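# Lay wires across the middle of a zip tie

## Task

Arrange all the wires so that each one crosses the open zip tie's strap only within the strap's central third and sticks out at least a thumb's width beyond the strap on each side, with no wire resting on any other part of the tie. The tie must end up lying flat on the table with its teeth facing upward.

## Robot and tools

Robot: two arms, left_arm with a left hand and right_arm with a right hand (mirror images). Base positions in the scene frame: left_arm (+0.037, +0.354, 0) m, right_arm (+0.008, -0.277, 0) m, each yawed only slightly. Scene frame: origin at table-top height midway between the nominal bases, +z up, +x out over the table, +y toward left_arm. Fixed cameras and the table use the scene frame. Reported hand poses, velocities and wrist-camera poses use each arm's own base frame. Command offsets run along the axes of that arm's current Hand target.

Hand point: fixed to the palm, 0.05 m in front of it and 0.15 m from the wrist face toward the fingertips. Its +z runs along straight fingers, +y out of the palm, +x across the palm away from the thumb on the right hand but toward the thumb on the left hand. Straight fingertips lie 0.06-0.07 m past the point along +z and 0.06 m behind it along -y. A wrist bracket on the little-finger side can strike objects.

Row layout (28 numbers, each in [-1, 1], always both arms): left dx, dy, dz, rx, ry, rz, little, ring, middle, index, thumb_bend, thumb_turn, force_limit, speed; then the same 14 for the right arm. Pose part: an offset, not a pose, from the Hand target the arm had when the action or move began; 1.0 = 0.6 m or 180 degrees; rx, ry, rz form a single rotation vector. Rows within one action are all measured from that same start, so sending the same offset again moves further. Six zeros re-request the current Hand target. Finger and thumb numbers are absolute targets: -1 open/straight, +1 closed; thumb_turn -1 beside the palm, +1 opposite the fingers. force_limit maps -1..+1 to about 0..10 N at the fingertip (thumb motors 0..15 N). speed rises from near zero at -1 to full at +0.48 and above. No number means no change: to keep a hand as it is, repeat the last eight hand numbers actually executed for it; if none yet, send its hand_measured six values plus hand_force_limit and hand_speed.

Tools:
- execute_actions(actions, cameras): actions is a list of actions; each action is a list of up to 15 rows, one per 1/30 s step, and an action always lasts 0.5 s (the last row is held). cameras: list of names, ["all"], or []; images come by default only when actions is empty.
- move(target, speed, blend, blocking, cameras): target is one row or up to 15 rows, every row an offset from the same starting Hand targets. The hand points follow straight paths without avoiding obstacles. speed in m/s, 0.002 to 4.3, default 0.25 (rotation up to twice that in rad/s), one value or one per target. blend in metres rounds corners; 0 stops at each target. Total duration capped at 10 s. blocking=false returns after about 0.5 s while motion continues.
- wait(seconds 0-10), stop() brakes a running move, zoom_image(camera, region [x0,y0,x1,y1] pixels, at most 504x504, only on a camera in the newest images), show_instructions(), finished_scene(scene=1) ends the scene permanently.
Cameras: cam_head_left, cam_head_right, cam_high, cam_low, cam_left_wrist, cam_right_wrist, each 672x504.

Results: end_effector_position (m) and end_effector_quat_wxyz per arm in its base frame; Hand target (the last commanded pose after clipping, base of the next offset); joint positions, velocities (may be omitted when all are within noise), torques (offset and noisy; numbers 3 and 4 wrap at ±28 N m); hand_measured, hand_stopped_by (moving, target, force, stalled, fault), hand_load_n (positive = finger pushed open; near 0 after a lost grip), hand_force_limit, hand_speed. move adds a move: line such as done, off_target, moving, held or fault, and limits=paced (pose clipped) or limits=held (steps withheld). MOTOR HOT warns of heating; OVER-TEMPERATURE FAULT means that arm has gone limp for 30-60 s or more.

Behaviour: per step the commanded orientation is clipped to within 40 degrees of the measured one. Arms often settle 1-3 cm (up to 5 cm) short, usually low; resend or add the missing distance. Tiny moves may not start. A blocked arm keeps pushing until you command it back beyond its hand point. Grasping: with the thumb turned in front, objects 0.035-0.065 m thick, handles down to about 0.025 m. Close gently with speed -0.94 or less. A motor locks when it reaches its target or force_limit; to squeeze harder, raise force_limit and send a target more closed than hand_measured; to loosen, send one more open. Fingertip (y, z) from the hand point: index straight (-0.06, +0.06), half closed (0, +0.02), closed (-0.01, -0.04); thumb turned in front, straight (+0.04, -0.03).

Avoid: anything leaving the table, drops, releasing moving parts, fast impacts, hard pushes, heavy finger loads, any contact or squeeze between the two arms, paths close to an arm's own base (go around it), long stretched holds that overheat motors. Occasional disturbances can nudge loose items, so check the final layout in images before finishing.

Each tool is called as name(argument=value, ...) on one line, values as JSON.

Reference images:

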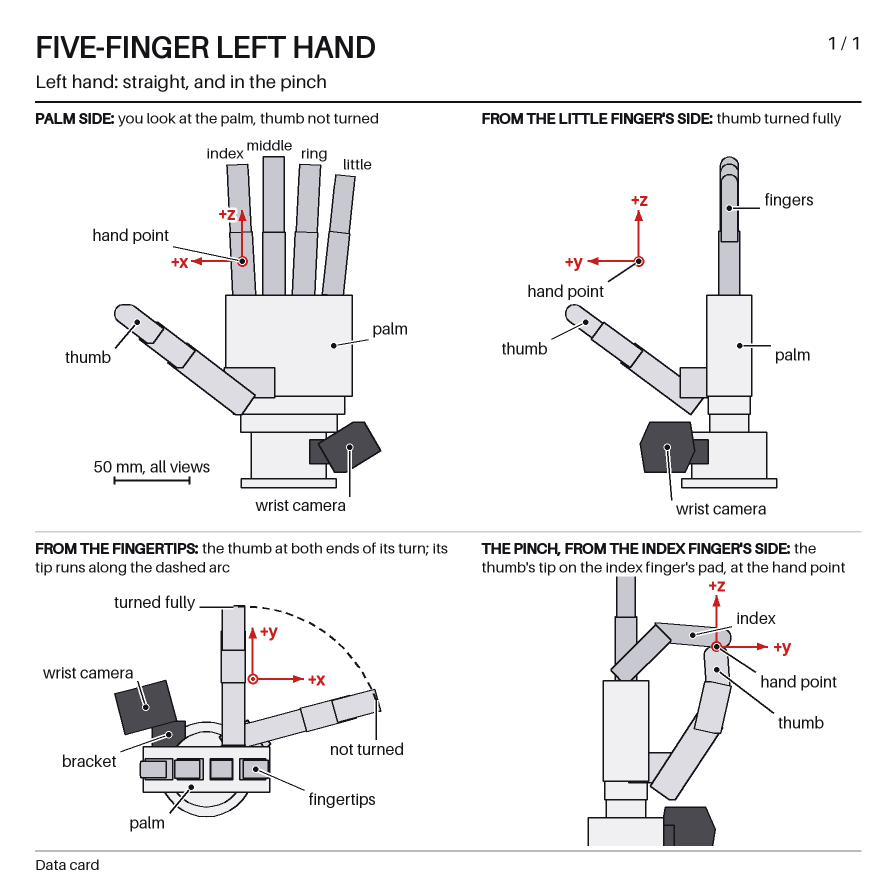

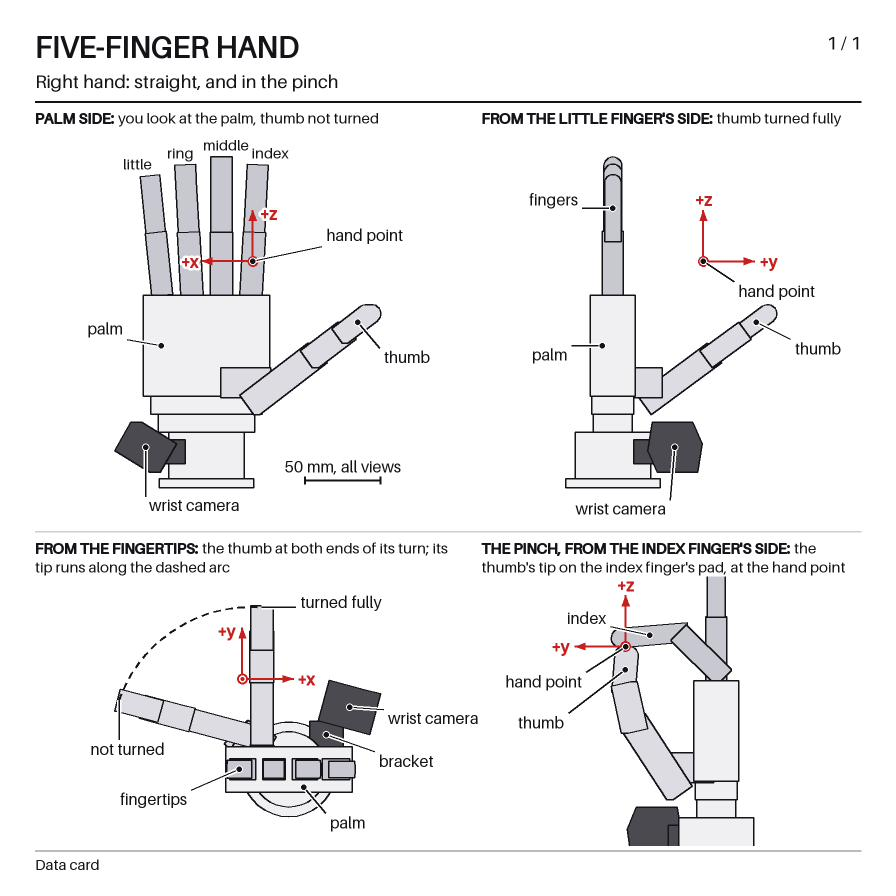

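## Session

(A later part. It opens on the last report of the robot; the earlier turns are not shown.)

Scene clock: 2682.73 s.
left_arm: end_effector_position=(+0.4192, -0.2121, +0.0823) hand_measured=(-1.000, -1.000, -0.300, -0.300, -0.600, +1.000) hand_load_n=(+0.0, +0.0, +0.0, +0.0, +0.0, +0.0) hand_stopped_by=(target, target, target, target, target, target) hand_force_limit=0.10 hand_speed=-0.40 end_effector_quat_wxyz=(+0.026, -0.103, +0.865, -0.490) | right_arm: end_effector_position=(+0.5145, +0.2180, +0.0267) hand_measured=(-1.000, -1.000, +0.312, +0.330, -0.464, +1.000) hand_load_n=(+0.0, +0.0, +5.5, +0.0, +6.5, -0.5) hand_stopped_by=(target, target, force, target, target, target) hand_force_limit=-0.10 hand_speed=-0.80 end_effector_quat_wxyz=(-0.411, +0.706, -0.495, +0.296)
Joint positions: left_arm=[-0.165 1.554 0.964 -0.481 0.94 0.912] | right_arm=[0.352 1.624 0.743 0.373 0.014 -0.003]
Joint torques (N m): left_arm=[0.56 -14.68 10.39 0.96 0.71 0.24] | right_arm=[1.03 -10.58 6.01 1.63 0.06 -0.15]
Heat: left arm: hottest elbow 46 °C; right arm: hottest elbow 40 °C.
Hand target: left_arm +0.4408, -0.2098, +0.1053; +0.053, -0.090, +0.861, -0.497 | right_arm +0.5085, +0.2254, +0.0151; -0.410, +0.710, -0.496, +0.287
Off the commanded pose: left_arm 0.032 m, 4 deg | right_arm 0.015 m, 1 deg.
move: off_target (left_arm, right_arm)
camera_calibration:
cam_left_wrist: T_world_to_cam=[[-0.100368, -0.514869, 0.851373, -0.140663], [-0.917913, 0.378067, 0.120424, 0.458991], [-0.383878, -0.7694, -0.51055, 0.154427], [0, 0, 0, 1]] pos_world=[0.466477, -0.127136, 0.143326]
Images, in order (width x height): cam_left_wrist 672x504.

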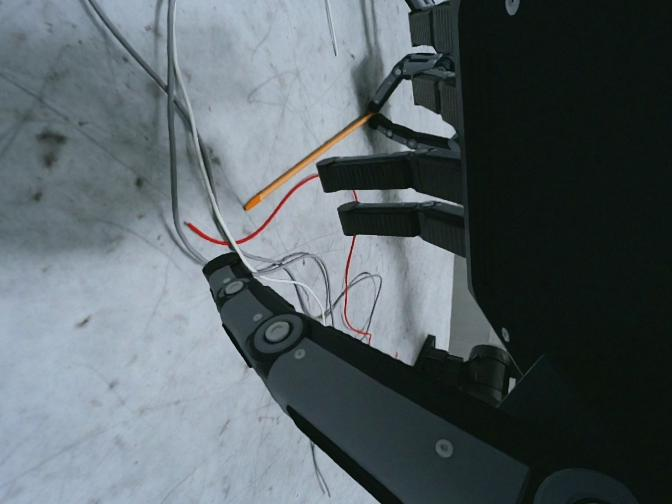

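zoom_image(camera="cam_left_wrist", region=[205, 215, 255, 265])

Scaled by 10.080 from the camera's 672x504 image, which has a finer 960x720 frame.

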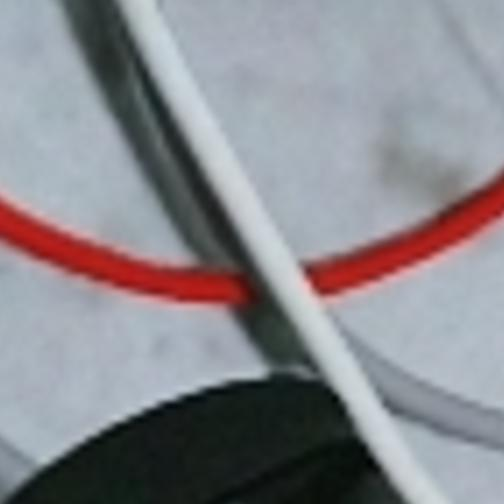

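move(target=[0.0493,0.0043,-0.0075,0,0,0,-1,-1,-0.3,-0.3,-0.6,1,0.1,-0.4, 0,0,0,0,0,0,-1,-1,0.66,0.33,-0.46,1,-0.1,-0.8], speed=0.1, cameras=["cam_left_wrist"])

zoom_image(camera="cam_left_wrist", region=[170, 120, 290, 240])

Scene clock: 2716.80 s.
left_arm: end_effector_position=(+0.4063, -0.2099, +0.0997) hand_measured=(-1.000, -1.000, -0.300, -0.300, -0.600, +1.000) hand_load_n=(+0.0, +0.0, +0.0, +0.0, +0.0, +0.0) hand_stopped_by=(target, target, target, target, target, target) hand_force_limit=0.10 hand_speed=-0.40 end_effector_quat_wxyz=(+0.042, -0.094, +0.863, -0.495) | right_arm: end_effector_position=(+0.5145, +0.2180, +0.0267) hand_measured=(-1.000, -1.000, +0.312, +0.330, -0.464, +1.000) hand_load_n=(+0.0, +0.0, +5.5, +0.0, +7.0, -0.5) hand_stopped_by=(target, target, force, target, target, target) hand_force_limit=-0.10 hand_speed=-0.80 end_effector_quat_wxyz=(-0.411, +0.706, -0.496, +0.296)
Joint positions: left_arm=[-0.165 1.478 0.925 -0.48 0.94 0.912] | right_arm=[0.352 1.624 0.743 0.373 0.014 -0.003]
Joint torques (N m): left_arm=[-0.56 -13.57 7.54 2.25 0.47 0.05] | right_arm=[1.67 -11.34 5.98 1.52 0.05 -0.12]
Heat: left arm: hottest elbow 46 °C; right arm: hottest elbow 39 °C.
Hand target: left_arm +0.4107, -0.2108, +0.1052; +0.053, -0.090, +0.861, -0.497 | right_arm +0.5085, +0.2254, +0.0151; -0.410, +0.710, -0.496, +0.287
Off the commanded pose: left_arm 0.007 m, 1 deg | right_arm 0.015 m, 1 deg.
move: off_target (right_arm)
camera_calibration:
cam_left_wrist: T_world_to_cam=[[-0.131904, -0.510175, 0.849896, -0.14162], [-0.921853, 0.378322, 0.0840266, 0.449397], [-0.364402, -0.772395, -0.520209, 0.152534], [0, 0, 0, 1]] pos_world=[0.451181, -0.124451, 0.16195]
Images, in order (width x height): cam_left_wrist 672x504.

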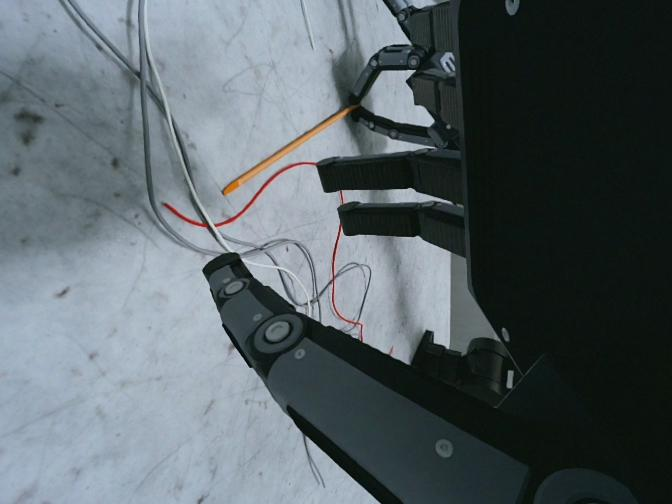

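Scaled by 4.200 from the camera's 672x504 image, which has a finer 960x720 frame.

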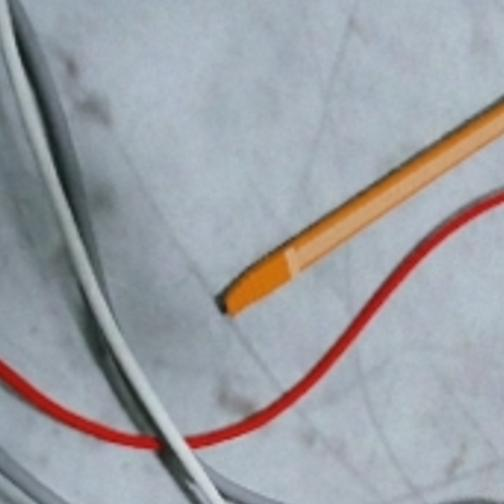

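zoom_image(camera="cam_left_wrist", region=[190, 200, 240, 250])

Scaled by 10.080 from the camera's 672x504 image, which has a finer 960x720 frame.

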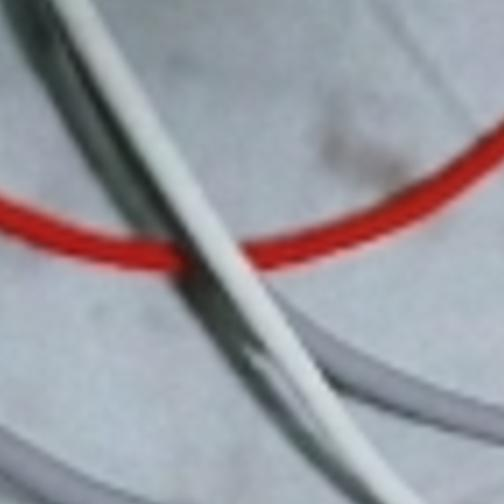

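move(target=[0.0458,-0.0513,0.049,0,-0.3368,-0.1944,-1,-1,-0.3,-0.3,-0.6,1,0.1,-0.4, 0,0,0,0,0,0,-1,-1,0.66,0.33,-0.46,1,-0.1,-0.8], speed=0.12, cameras=["cam_left_wrist"])

zoom_image(camera="cam_left_wrist", region=[130, 60, 330, 260])

Scene clock: 2780.43 s.
left_arm: end_effector_position=(+0.3862, -0.2450, +0.1031) hand_measured=(-1.000, -1.000, -0.300, -0.300, -0.600, +1.000) hand_load_n=(+0.0, +0.0, +0.0, +0.0, +0.0, +0.0) hand_stopped_by=(target, target, target, target, target, target) hand_force_limit=0.10 hand_speed=-0.40 end_effector_quat_wxyz=(+0.330, -0.568, +0.660, -0.366) | right_arm: end_effector_position=(+0.5145, +0.2180, +0.0267) hand_measured=(-1.000, -1.000, +0.312, +0.330, -0.464, +1.000) hand_load_n=(+0.0, +0.0, +5.0, +0.5, +7.0, -0.5) hand_stopped_by=(target, target, force, target, target, target) hand_force_limit=-0.10 hand_speed=-0.80 end_effector_quat_wxyz=(-0.411, +0.706, -0.496, +0.296)
Joint positions: left_arm=[-0.659 1.189 0.609 -0.029 -0.451 -0.271] | right_arm=[0.352 1.624 0.743 0.373 0.014 -0.003]
Joint torques (N m): left_arm=[-0.97 -8.47 9.96 1.62 -0.41 -0.07] | right_arm=[2.08 -11.05 5.87 1.66 0.02 -0.11]
Heat: left arm: hottest elbow 41 °C; right arm: hottest elbow 38 °C.
Hand target: left_arm +0.3923, -0.2566, +0.1172; +0.328, -0.568, +0.654, -0.378 | right_arm +0.5085, +0.2254, +0.0151; -0.410, +0.710, -0.496, +0.287
Off the commanded pose: left_arm 0.019 m, 2 deg | right_arm 0.015 m, 1 deg.
move: off_target (left_arm, right_arm)
camera_calibration:
cam_left_wrist: T_world_to_cam=[[0.438904, -0.330906, 0.835383, -0.340193], [-0.666255, -0.743658, 0.0554727, 0.0732476], [0.602883, -0.580925, -0.546862, -0.204071], [0, 0, 0, 1]] pos_world=[0.321144, -0.176651, 0.16853]
Images, in order (width x height): cam_left_wrist 672x504.

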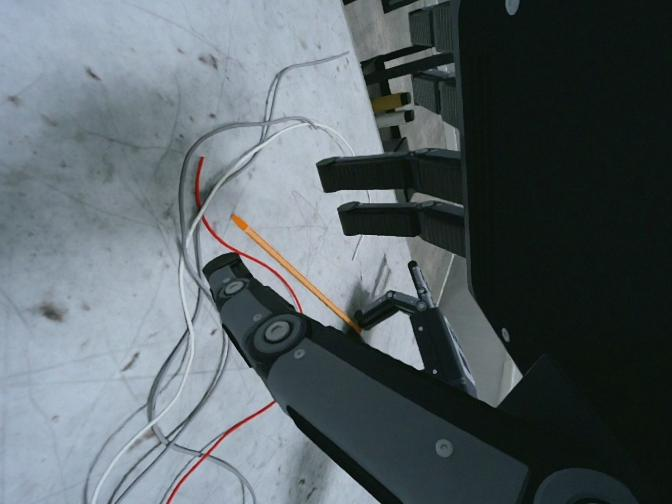

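Scaled by 2.520 from the camera's 672x504 image, which has a finer 960x720 frame.

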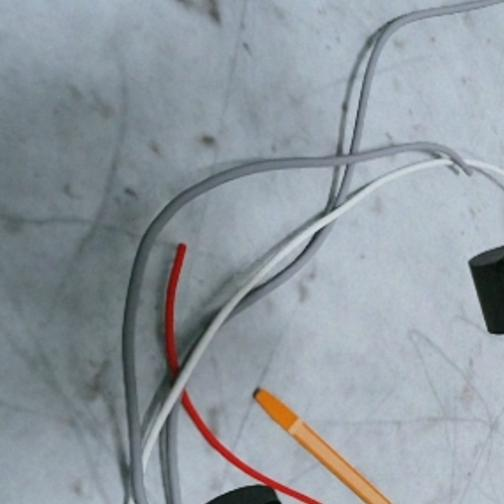

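zoom_image(camera="cam_left_wrist", region=[175, 180, 235, 240])

Scaled by 8.400 from the camera's 672x504 image, which has a finer 960x720 frame.

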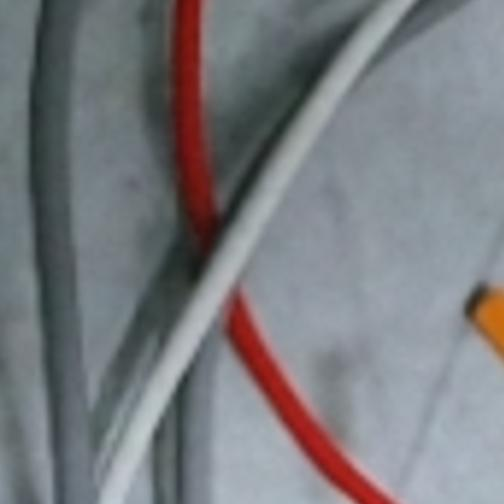

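move(target=[0,0,0,0,0,0,-1,-1,-0.3,-0.3,-0.6,1,0.1,-0.4, -0.0267,0.0012,0.0078,0,0,0,-1,-1,0.66,0.33,-0.46,1,-0.1,-0.8], speed=0.05, cameras=["cam_left_wrist","cam_low"])

zoom_image(camera="cam_left_wrist", region=[160, 150, 280, 270])

zoom_image(camera="cam_low", region=[100, 280, 340, 360])

Scene clock: 2839.30 s.
left_arm: end_effector_position=(+0.3862, -0.2450, +0.1032) hand_measured=(-1.000, -1.000, -0.300, -0.300, -0.600, +1.000) hand_load_n=(+0.0, +0.0, +0.0, +0.0, +0.0, +0.5) hand_stopped_by=(target, target, target, target, target, target) hand_force_limit=0.10 hand_speed=-0.40 end_effector_quat_wxyz=(+0.330, -0.568, +0.660, -0.366) | right_arm: end_effector_position=(+0.5131, +0.2266, +0.0264) hand_measured=(-1.000, -1.000, +0.312, +0.330, -0.464, +1.000) hand_load_n=(+0.0, +0.0, +5.5, +0.0, +6.5, -2.0) hand_stopped_by=(target, target, force, target, target, target) hand_force_limit=-0.10 hand_speed=-0.80 end_effector_quat_wxyz=(-0.410, +0.703, -0.497, +0.302)
Joint positions: left_arm=[-0.659 1.189 0.609 -0.029 -0.451 -0.272] | right_arm=[0.379 1.628 0.743 0.383 0.051 0.008]
Joint torques (N m): left_arm=[-1.26 -8.29 9.78 1.74 -0.4 -0.01] | right_arm=[2.14 -9.88 6.63 1.36 -0.1 -0.09]
Heat: left arm: hottest elbow 44 °C; right arm: hottest elbow 38 °C.
Hand target: left_arm +0.3923, -0.2566, +0.1172; +0.328, -0.568, +0.654, -0.378 | right_arm +0.5065, +0.2417, +0.0122; -0.410, +0.710, -0.496, +0.287
Off the commanded pose: left_arm 0.019 m, 2 deg | right_arm 0.022 m, 2 deg.
move: off_target (left_arm, right_arm)
camera_calibration:
cam_left_wrist: T_world_to_cam=[[0.438957, -0.330577, 0.835485, -0.34017], [-0.6661, -0.743782, 0.0556706, 0.0731426], [0.603015, -0.580954, -0.546685, -0.204148], [0, 0, 0, 1]] pos_world=[0.321145, -0.176651, 0.16853]
Images, in order (width x height): cam_low 672x504, cam_left_wrist 672x504.

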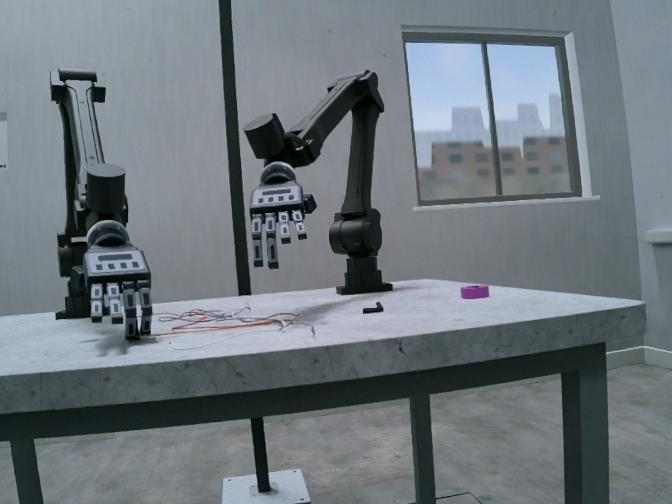

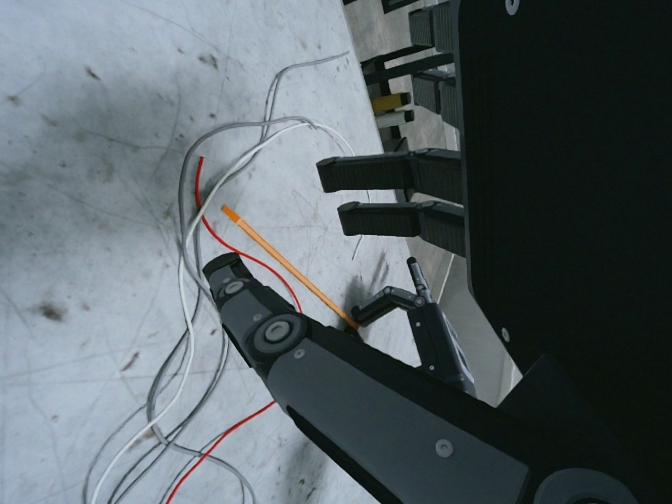

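Scaled by 4.200 from the camera's 672x504 image, which has a finer 960x720 frame.

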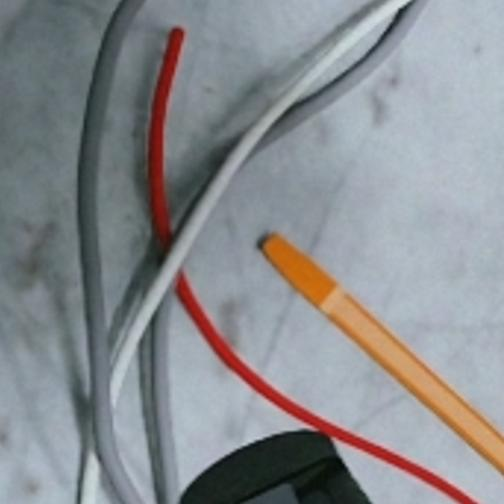

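Scaled by 2.100 from the camera's 672x504 image, which has a finer 960x720 frame.

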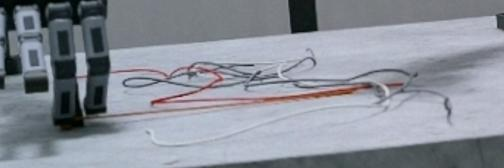

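move(target=[0,0,0,0,0,0,-1,-1,-0.3,-0.3,-0.6,1,0.1,-0.4, 0,-0.0072,-0.0042,0,0,0,-1,-1,0.66,0.33,-0.46,1,-0.1,-0.8], speed=0.05, cameras=["cam_left_wrist"])

zoom_image(camera="cam_left_wrist", region=[160, 150, 280, 270])

Scene clock: 2855.27 s.
left_arm: end_effector_position=(+0.3862, -0.2450, +0.1032) hand_measured=(-1.000, -1.000, -0.300, -0.300, -0.600, +1.000) hand_load_n=(+0.0, +0.0, +0.0, +0.0, +0.0, +0.0) hand_stopped_by=(target, target, target, target, target, target) hand_force_limit=0.10 hand_speed=-0.40 end_effector_quat_wxyz=(+0.330, -0.568, +0.660, -0.366) | right_arm: end_effector_position=(+0.5132, +0.2266, +0.0264) hand_measured=(-1.000, -1.000, +0.312, +0.330, -0.464, +1.000) hand_load_n=(+0.0, +0.0, +6.0, +0.0, +6.5, -1.5) hand_stopped_by=(target, target, force, target, target, target) hand_force_limit=-0.10 hand_speed=-0.80 end_effector_quat_wxyz=(-0.410, +0.703, -0.497, +0.302)
Joint positions: left_arm=[-0.659 1.189 0.609 -0.029 -0.451 -0.272] | right_arm=[0.379 1.628 0.743 0.383 0.052 0.008]
Joint torques (N m): left_arm=[-1.08 -8.47 9.88 1.59 -0.39 -0.02] | right_arm=[2.37 -10.87 6.9 1.06 -0.07 -0.08]
Heat: left arm: hottest elbow 44 °C; right arm: hottest elbow 38 °C.
Hand target: left_arm +0.3923, -0.2566, +0.1172; +0.328, -0.568, +0.654, -0.378 | right_arm +0.5065, +0.2417, +0.0172; -0.410, +0.710, -0.496, +0.287
Off the commanded pose: left_arm 0.019 m, 2 deg | right_arm 0.019 m, 2 deg.
move: off_target (left_arm, right_arm)
camera_calibration:
cam_left_wrist: T_world_to_cam=[[0.438957, -0.330577, 0.835485, -0.34017], [-0.6661, -0.743782, 0.0556706, 0.0731426], [0.603015, -0.580954, -0.546685, -0.204148], [0, 0, 0, 1]] pos_world=[0.321145, -0.176651, 0.16853]
Images, in order (width x height): cam_left_wrist 672x504.

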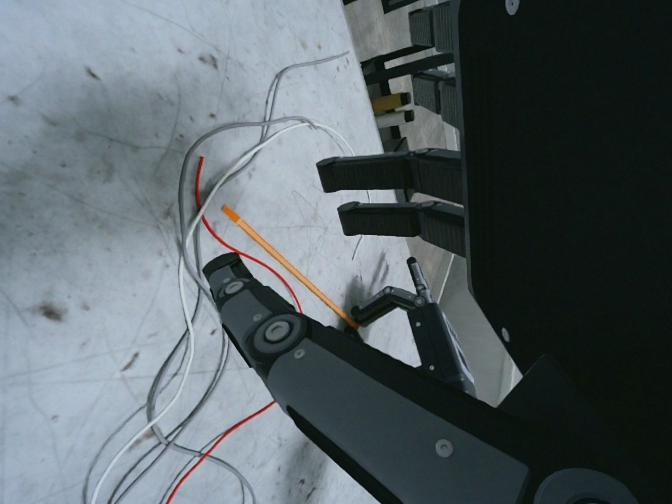

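Scaled by 4.200 from the camera's 672x504 image, which has a finer 960x720 frame.

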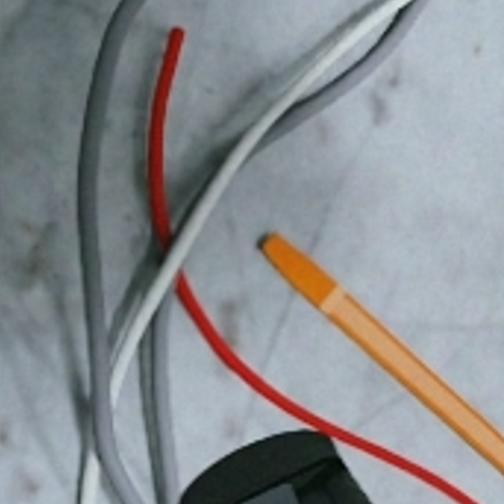

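move(target=[0,0,0,0,0,0,-1,-1,-0.3,-0.3,-0.6,1,0.1,-0.4, -0.0072,-0.0072,-0.0042,0,0,0,-1,-1,0.66,0.33,-0.46,1,-0.1,-0.8], speed=0.05, cameras=["cam_left_wrist"])

zoom_image(camera="cam_left_wrist", region=[160, 150, 280, 270])

Scene clock: 2870.30 s.
left_arm: end_effector_position=(+0.3862, -0.2450, +0.1032) hand_measured=(-1.000, -1.000, -0.300, -0.300, -0.600, +1.000) hand_load_n=(+0.0, +0.0, +0.0, +0.0, +0.0, -0.5) hand_stopped_by=(target, target, target, target, target, target) hand_force_limit=0.10 hand_speed=-0.40 end_effector_quat_wxyz=(+0.330, -0.568, +0.660, -0.366) | right_arm: end_effector_position=(+0.5114, +0.2298, +0.0262) hand_measured=(-1.000, -1.000, +0.312, +0.330, -0.464, +1.000) hand_load_n=(+0.0, +0.0, +6.0, +0.0, +6.0, -2.0) hand_stopped_by=(target, target, force, target, target, target) hand_force_limit=-0.10 hand_speed=-0.80 end_effector_quat_wxyz=(-0.409, +0.703, -0.498, +0.302)
Joint positions: left_arm=[-0.659 1.189 0.609 -0.029 -0.451 -0.272] | right_arm=[0.388 1.627 0.743 0.38 0.061 0.014]
Joint torques (N m): left_arm=[-1.26 -8.59 10 1.84 -0.38 -0.04] | right_arm=[2.73 -11.28 7.27 0.43 -0.12 -0.08]
Heat: left arm: hottest elbow 44 °C; right arm: hottest elbow 38 °C.
Hand target: left_arm +0.3923, -0.2566, +0.1172; +0.328, -0.568, +0.654, -0.378 | right_arm +0.5050, +0.2458, +0.0221; -0.410, +0.710, -0.496, +0.287
Off the commanded pose: left_arm 0.019 m, 2 deg | right_arm 0.018 m, 2 deg.
move: off_target (left_arm, right_arm)
camera_calibration:
cam_left_wrist: T_world_to_cam=[[0.438957, -0.330577, 0.835485, -0.34017], [-0.6661, -0.743782, 0.0556706, 0.0731426], [0.603015, -0.580954, -0.546685, -0.204148], [0, 0, 0, 1]] pos_world=[0.321145, -0.176651, 0.16853]
Images, in order (width x height): cam_left_wrist 672x504.

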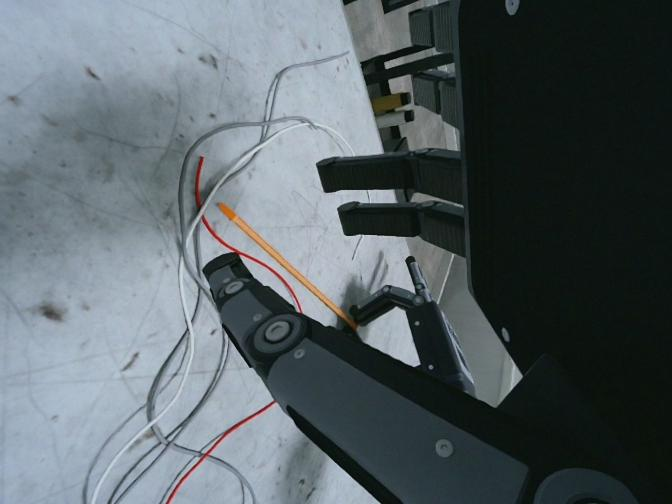

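Scaled by 4.200 from the camera's 672x504 image, which has a finer 960x720 frame.

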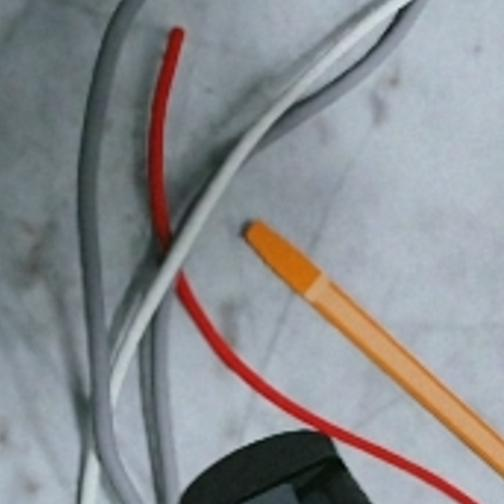

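move(target=[0,0,0,0,0,0,-1,-1,-0.3,-0.3,-0.6,1,0.1,-0.4, -0.0143,-0.0057,-0.0035,0,0,0,-1,-1,0.66,0.33,-0.46,1,-0.1,-0.8], speed=0.04, cameras=["cam_left_wrist"])

zoom_image(camera="cam_left_wrist", region=[160, 150, 280, 270])

Scene clock: 2878.30 s.
left_arm: end_effector_position=(+0.3862, -0.2450, +0.1032) hand_measured=(-1.000, -1.000, -0.300, -0.300, -0.600, +1.000) hand_load_n=(+0.0, +0.0, +0.0, +0.0, +0.0, +0.0) hand_stopped_by=(target, target, target, target, target, target) hand_force_limit=0.10 hand_speed=-0.40 end_effector_quat_wxyz=(+0.330, -0.568, +0.660, -0.366) | right_arm: end_effector_position=(+0.5051, +0.2389, +0.0260) hand_measured=(-1.000, -1.000, +0.312, +0.330, -0.464, +1.000) hand_load_n=(+0.0, +0.0, +5.5, +0.0, +6.5, -1.5) hand_stopped_by=(target, target, force, target, target, target) hand_force_limit=-0.10 hand_speed=-0.80 end_effector_quat_wxyz=(-0.407, +0.705, -0.498, +0.298)
Joint positions: left_arm=[-0.659 1.189 0.609 -0.029 -0.451 -0.272] | right_arm=[0.412 1.622 0.743 0.364 0.077 0.026]
Joint torques (N m): left_arm=[-1.61 -8.64 9.84 1.7 -0.41 -0.03] | right_arm=[2.32 -12.57 7.42 0.39 -0.06 -0.11]
Heat: left arm: hottest elbow 44 °C; right arm: hottest elbow 38 °C.
Hand target: left_arm +0.3923, -0.2566, +0.1172; +0.328, -0.568, +0.654, -0.378 | right_arm +0.5019, +0.2537, +0.0260; -0.410, +0.710, -0.496, +0.286
Off the commanded pose: left_arm 0.019 m, 2 deg | right_arm 0.015 m, 1 deg.
move: off_target (left_arm, right_arm)
camera_calibration:
cam_left_wrist: T_world_to_cam=[[0.438957, -0.330577, 0.835485, -0.34017], [-0.6661, -0.743782, 0.0556706, 0.0731426], [0.603015, -0.580954, -0.546685, -0.204148], [0, 0, 0, 1]] pos_world=[0.321145, -0.176651, 0.16853]
Images, in order (width x height): cam_left_wrist 672x504.

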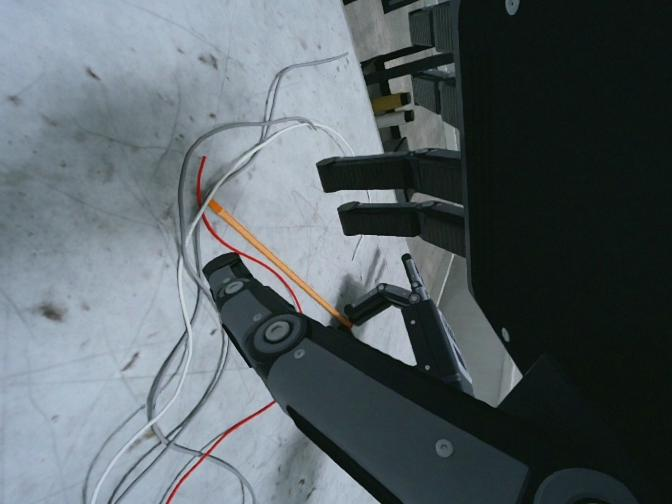

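Scaled by 4.200 from the camera's 672x504 image, which has a finer 960x720 frame.

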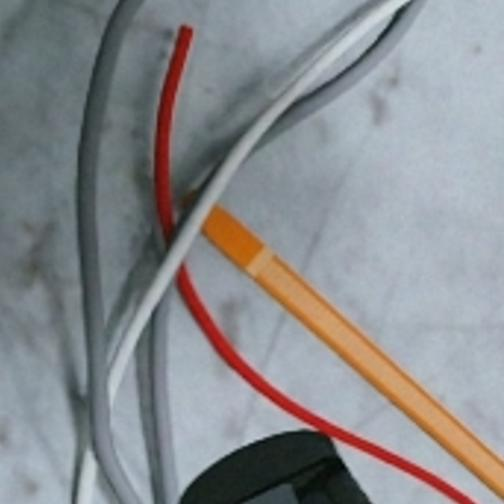

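zoom_image(camera="cam_left_wrist", region=[185, 175, 235, 225])

Scaled by 10.080 from the camera's 672x504 image, which has a finer 960x720 frame.

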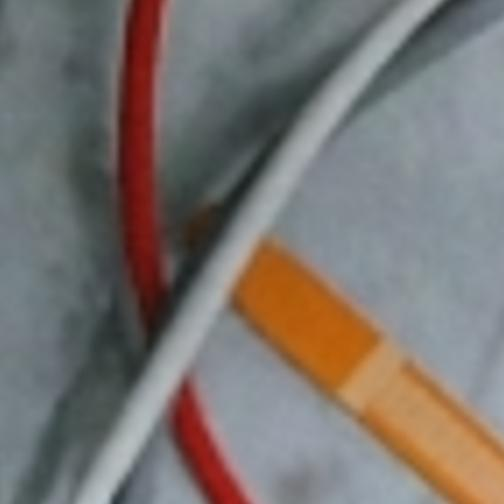

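move(target=[0.0,0.052,0.030,0,0,0,-1,-1,-0.3,-0.3,-0.6,1,0.1,-0.4, 0,0,0,0,0,0,-1,-1,0.66,0.33,-0.46,1,-0.1,-0.8], speed=0.08, cameras=["cam_left_wrist","cam_low"])

zoom_image(camera="cam_left_wrist", region=[155, 110, 255, 210])

zoom_image(camera="cam_low", region=[220, 290, 340, 350])

Scene clock: 2894.70 s.
left_arm: end_effector_position=(+0.3904, -0.2482, +0.0773) hand_measured=(-1.000, -1.000, -0.300, -0.300, -0.600, +1.000) hand_load_n=(+0.0, +0.0, +0.0, +0.0, +0.0, +0.0) hand_stopped_by=(target, target, target, target, target, target) hand_force_limit=0.10 hand_speed=-0.40 end_effector_quat_wxyz=(+0.330, -0.568, +0.659, -0.366) | right_arm: end_effector_position=(+0.5051, +0.2389, +0.0260) hand_measured=(-1.000, -1.000, +0.312, +0.330, -0.464, +1.000) hand_load_n=(+0.0, +0.0, +6.0, +0.0, +6.0, -1.0) hand_stopped_by=(target, target, force, target, target, target) hand_force_limit=-0.10 hand_speed=-0.80 end_effector_quat_wxyz=(-0.407, +0.705, -0.499, +0.298)
Joint positions: left_arm=[-0.659 1.262 0.581 0.073 -0.451 -0.272] | right_arm=[0.412 1.622 0.743 0.364 0.077 0.027]
Joint torques (N m): left_arm=[-1.26 -8.29 7.72 3.12 -0.39 -0.04] | right_arm=[2.08 -12.22 7.49 0.31 -0.03 -0.12]
Heat: left arm: hottest elbow 44 °C; right arm: hottest elbow 39 °C.
Hand target: left_arm +0.3924, -0.2565, +0.0813; +0.329, -0.568, +0.654, -0.378 | right_arm +0.5019, +0.2537, +0.0260; -0.410, +0.710, -0.497, +0.287
Off the commanded pose: left_arm 0.009 m, 1 deg | right_arm 0.015 m, 1 deg.
move: off_target (right_arm)
camera_calibration:
cam_left_wrist: T_world_to_cam=[[0.438067, -0.329422, 0.836408, -0.32086], [-0.665785, -0.744065, 0.0556514, 0.0747967], [0.604009, -0.581247, -0.545275, -0.223327], [0, 0, 0, 1]] pos_world=[0.325248, -0.179853, 0.142433]
Images, in order (width x height): cam_low 672x504, cam_left_wrist 672x504.

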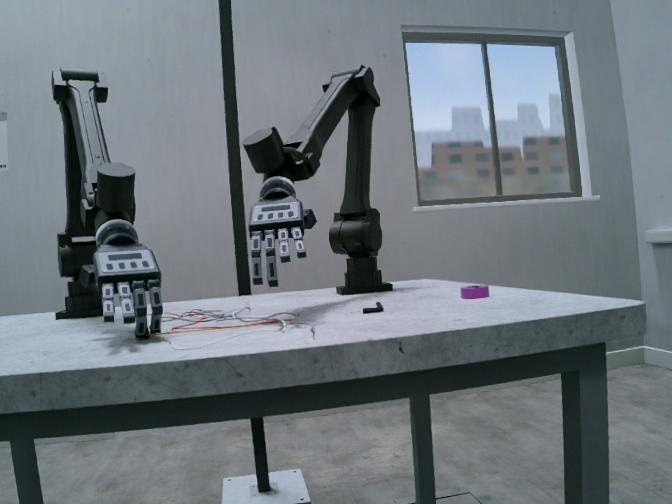

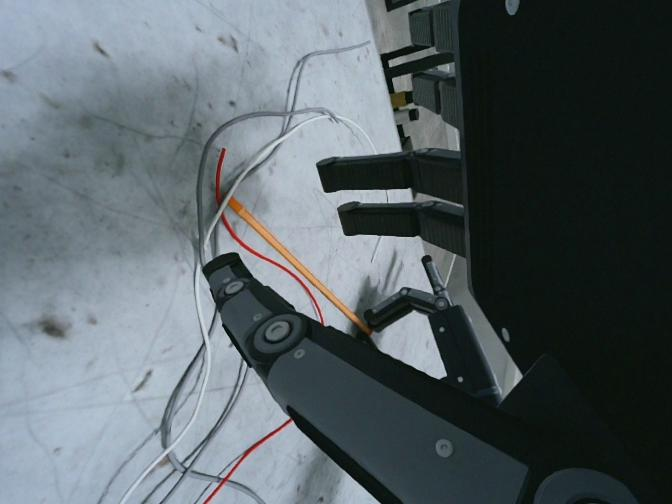

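Scaled by 5.040 from the camera's 672x504 image, which has a finer 960x720 frame.

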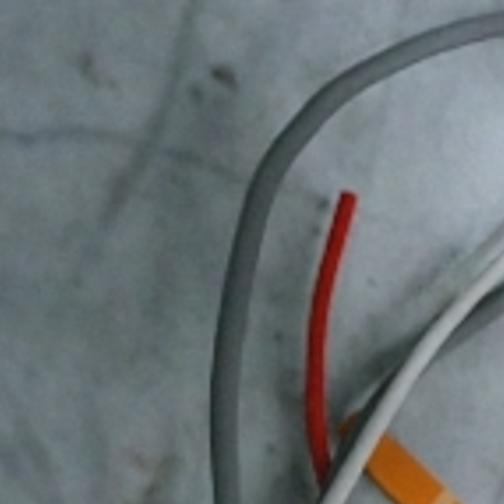

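Scaled by 4.200 from the camera's 672x504 image, which has a finer 960x720 frame.

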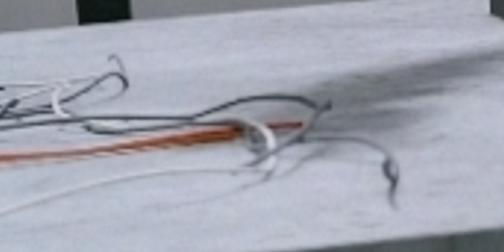

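zoom_image(camera="cam_left_wrist", region=[200, 170, 250, 220])

Scaled by 10.080 from the camera's 672x504 image, which has a finer 960x720 frame.

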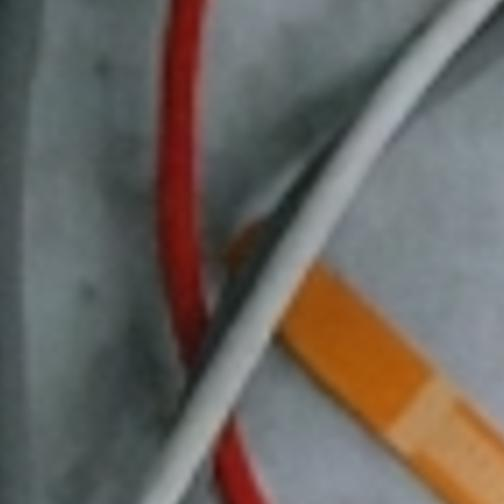

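move(target=[0,0,0,0,0,0,-1,-1,-0.3,-0.3,-0.6,1,0.1,-0.4, -0.0333,-0.0025,-0.0022,0,0,0,-1,-1,0.66,0.33,-0.46,1,-0.1,-0.8], speed=0.04, cameras=["cam_left_wrist"])

zoom_image(camera="cam_left_wrist", region=[155, 110, 255, 210])

Scene clock: 2929.30 s.
left_arm: end_effector_position=(+0.3904, -0.2482, +0.0773) hand_measured=(-1.000, -1.000, -0.300, -0.300, -0.600, +1.000) hand_load_n=(+0.0, +0.0, +0.0, +0.0, +0.0, +0.0) hand_stopped_by=(target, target, target, target, target, target) hand_force_limit=0.10 hand_speed=-0.40 end_effector_quat_wxyz=(+0.330, -0.568, +0.659, -0.366) | right_arm: end_effector_position=(+0.4957, +0.2563, +0.0259) hand_measured=(-1.000, -1.000, +0.312, +0.330, -0.464, +1.000) hand_load_n=(+0.0, +0.0, +6.0, +0.0, +6.5, -1.5) hand_stopped_by=(target, target, force, target, target, target) hand_force_limit=-0.10 hand_speed=-0.80 end_effector_quat_wxyz=(-0.405, +0.706, -0.499, +0.298)
Joint positions: left_arm=[-0.659 1.262 0.581 0.073 -0.451 -0.272] | right_arm=[0.459 1.619 0.743 0.354 0.119 0.049]
Joint torques (N m): left_arm=[-0.91 -9 7.68 3.03 -0.4 -0.02] | right_arm=[2.08 -12.1 7.98 0.32 -0.08 -0.07]
Heat: left arm: hottest elbow 42 °C; right arm: hottest elbow 39 °C.
Hand target: left_arm +0.3924, -0.2565, +0.0813; +0.329, -0.568, +0.654, -0.378 | right_arm +0.4947, +0.2725, +0.0280; -0.410, +0.710, -0.496, +0.287
Off the commanded pose: left_arm 0.009 m, 1 deg | right_arm 0.016 m, 1 deg.
move: off_target (right_arm)
camera_calibration:
cam_left_wrist: T_world_to_cam=[[0.438067, -0.329422, 0.836408, -0.32086], [-0.665785, -0.744065, 0.0556514, 0.0747967], [0.604009, -0.581247, -0.545275, -0.223327], [0, 0, 0, 1]] pos_world=[0.325248, -0.179853, 0.142433]
Images, in order (width x height): cam_left_wrist 672x504.

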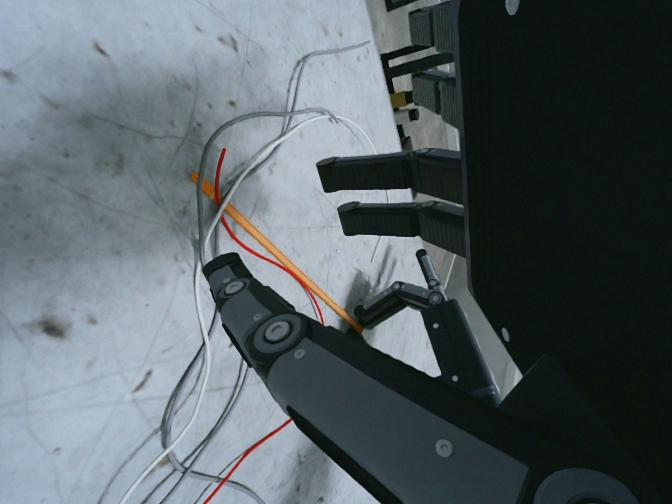

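Scaled by 5.040 from the camera's 672x504 image, which has a finer 960x720 frame.

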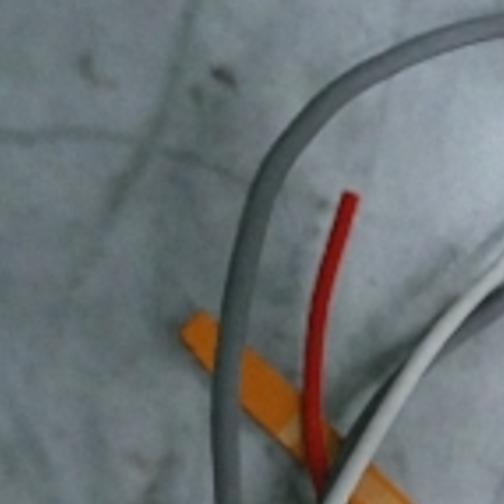

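zoom_image(camera="cam_left_wrist", region=[195, 165, 255, 225])

Scaled by 8.400 from the camera's 672x504 image, which has a finer 960x720 frame.

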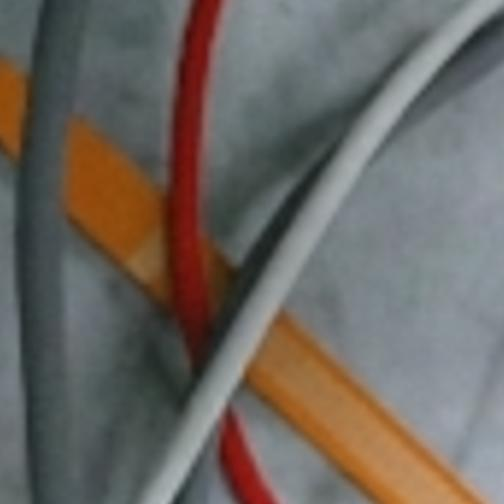

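move(target=[0,0,0,0,0,0,-1,-1,-0.3,-0.3,-0.6,1,0.1,-0.4, -0.0456,-0.0108,0.0088,0,-0.0226,-0.0131,-1,-1,0.66,0.33,-0.46,1,-0.1,-0.8], speed=0.04, cameras=["cam_left_wrist"])

zoom_image(camera="cam_left_wrist", region=[155, 110, 305, 260])

Scene clock: 3008.57 s.
left_arm: end_effector_position=(+0.3904, -0.2482, +0.0773) hand_measured=(-1.000, -1.000, -0.300, -0.300, -0.600, +1.000) hand_load_n=(+0.0, +0.0, +0.0, +0.0, +0.0, +0.0) hand_stopped_by=(target, target, target, target, target, target) hand_force_limit=0.10 hand_speed=-0.40 end_effector_quat_wxyz=(+0.330, -0.568, +0.659, -0.366) | right_arm: end_effector_position=(+0.4831, +0.2849, +0.0264) hand_measured=(-1.000, -1.000, +0.312, +0.330, -0.464, +1.000) hand_load_n=(+0.0, +0.0, +5.0, +0.0, +7.0, +0.0) hand_stopped_by=(target, target, force, target, target, target) hand_force_limit=-0.10 hand_speed=-0.80 end_effector_quat_wxyz=(-0.416, +0.726, -0.476, +0.271)
Joint positions: left_arm=[-0.659 1.262 0.581 0.073 -0.451 -0.272] | right_arm=[0.5 1.624 0.759 0.331 0.076 0.048]
Joint torques (N m): left_arm=[-1.32 -8.94 7.64 3.06 -0.36 -0.01] | right_arm=[1.44 -10.87 9.61 0.62 -0.01 -0.25]
Heat: left arm: hottest elbow 41 °C; right arm: hottest elbow 40 °C.
Hand target: left_arm +0.3924, -0.2565, +0.0813; +0.329, -0.568, +0.654, -0.378 | right_arm +0.4926, +0.3008, +0.0310; -0.421, +0.729, -0.467, +0.270
Off the commanded pose: left_arm 0.009 m, 1 deg | right_arm 0.019 m, 1 deg.
move: off_target (right_arm)
camera_calibration:
cam_left_wrist: T_world_to_cam=[[0.438067, -0.329422, 0.836408, -0.32086], [-0.665785, -0.744065, 0.0556514, 0.0747967], [0.604009, -0.581247, -0.545275, -0.223327], [0, 0, 0, 1]] pos_world=[0.325248, -0.179853, 0.142433]
Images, in order (width x height): cam_left_wrist 672x504.

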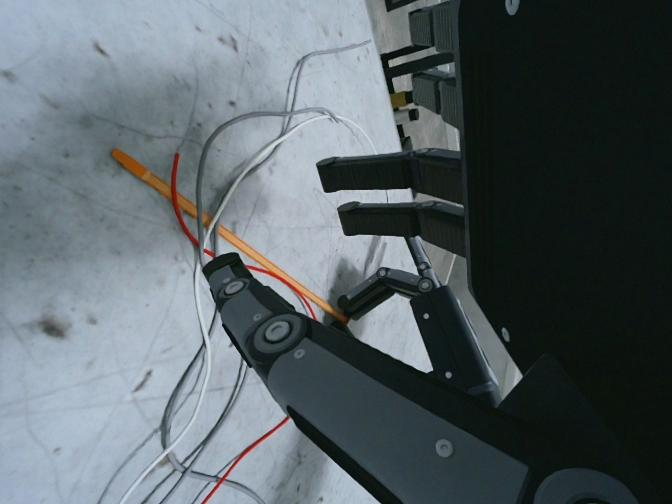

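Scaled by 3.360 from the camera's 672x504 image, which has a finer 960x720 frame.

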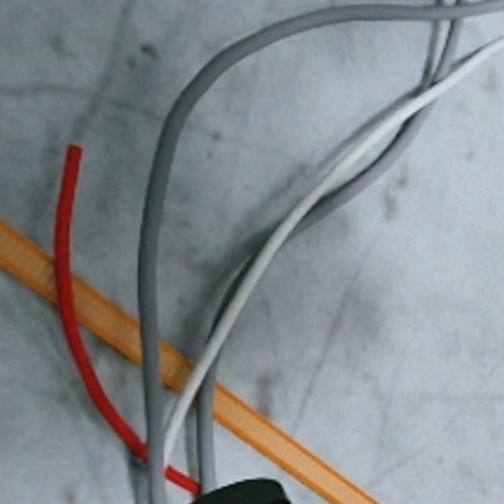

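execute_actions(actions=[], cameras=["cam_left_wrist", "cam_right_wrist", "cam_head_left"])

Scene clock: 3040.03 s.
left_arm: end_effector_position=(+0.3904, -0.2482, +0.0773) hand_measured=(-1.000, -1.000, -0.300, -0.300, -0.600, +1.000) hand_load_n=(+0.0, +0.0, +0.0, +0.0, +0.0, +0.0) hand_stopped_by=(target, target, target, target, target, target) hand_force_limit=0.10 hand_speed=-0.40 end_effector_quat_wxyz=(+0.330, -0.568, +0.659, -0.366) | right_arm: end_effector_position=(+0.4831, +0.2849, +0.0264) hand_measured=(-1.000, -1.000, +0.312, +0.330, -0.464, +1.000) hand_load_n=(+0.0, +0.0, +5.5, +0.0, +7.0, +0.0) hand_stopped_by=(target, target, force, target, target, target) hand_force_limit=-0.10 hand_speed=-0.80 end_effector_quat_wxyz=(-0.416, +0.726, -0.476, +0.271)
Joint positions: left_arm=[-0.659 1.262 0.581 0.073 -0.451 -0.272] | right_arm=[0.5 1.624 0.759 0.331 0.076 0.048]
Joint velocities: within noise
Joint torques (N m): left_arm=[-1.61 -8.41 7.66 3.02 -0.38 -0.02] | right_arm=[1.49 -11.22 9.61 0.59 -0.05 -0.28]
Heat: left arm: hottest elbow 41 °C; right arm: hottest elbow 41 °C.
Hand target: left_arm +0.3924, -0.2565, +0.0813; +0.329, -0.568, +0.654, -0.378 | right_arm +0.4926, +0.3008, +0.0310; -0.421, +0.729, -0.467, +0.270
Off the commanded pose: left_arm 0.009 m, 1 deg | right_arm 0.019 m, 1 deg.
camera_calibration:
cam_left_wrist: T_world_to_cam=[[0.438067, -0.329422, 0.836408, -0.32086], [-0.665785, -0.744065, 0.0556514, 0.0747967], [0.604009, -0.581247, -0.545275, -0.223327], [0, 0, 0, 1]] pos_world=[0.325248, -0.179853, 0.142433]
cam_right_wrist: T_world_to_cam=[[-0.343619, -0.38096, -0.858368, 0.303437], [-0.827451, 0.555085, 0.0848859, 0.242628], [0.444129, 0.739426, -0.505964, -0.298112], [0, 0, 0, 1]] pos_world=[0.437429, 0.20135, 0.0890313]
Images, in order (width x height): cam_head_left 672x504, cam_left_wrist 672x504, cam_right_wrist 672x504.

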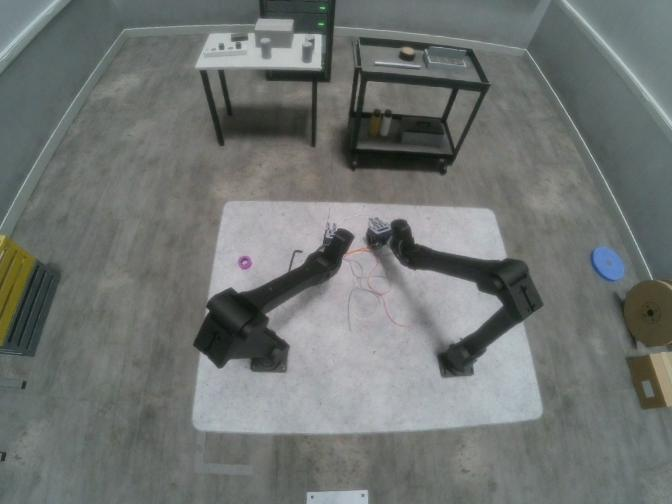

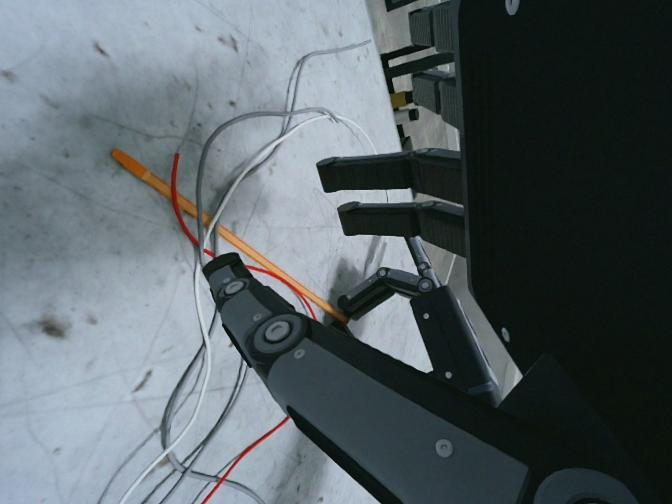

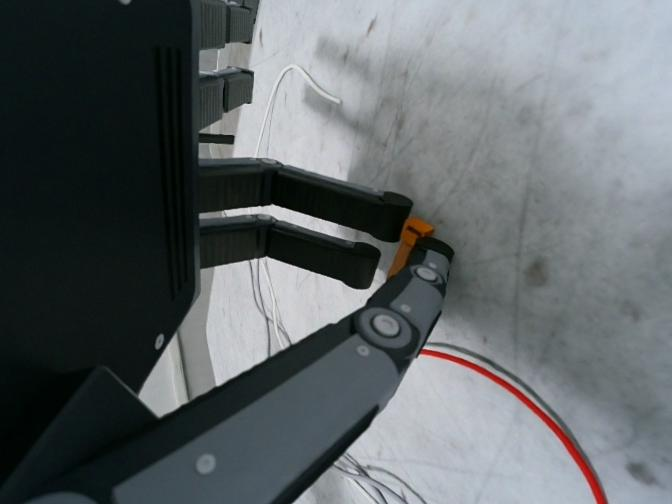

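zoom_image(camera="cam_left_wrist", region=[90, 90, 350, 350])

zoom_image(camera="cam_left_wrist", region=[160, 170, 280, 290])

Scaled by 1.938 from the camera's 672x504 image, which has a finer 960x720 frame.

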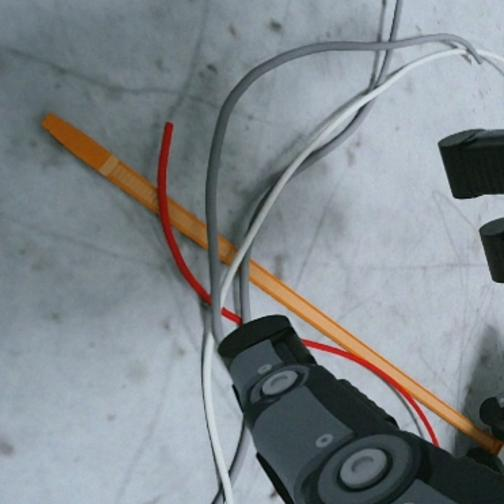

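Scaled by 4.200 from the camera's 672x504 image, which has a finer 960x720 frame.

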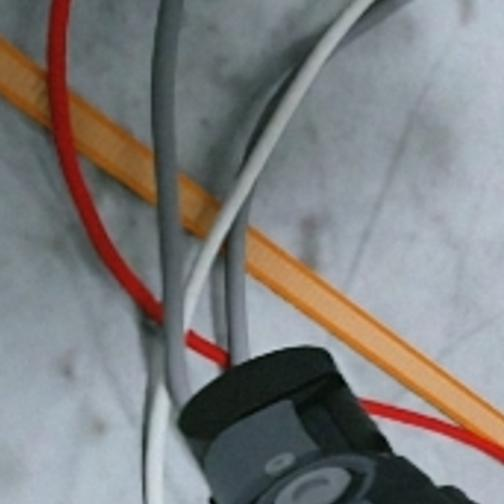

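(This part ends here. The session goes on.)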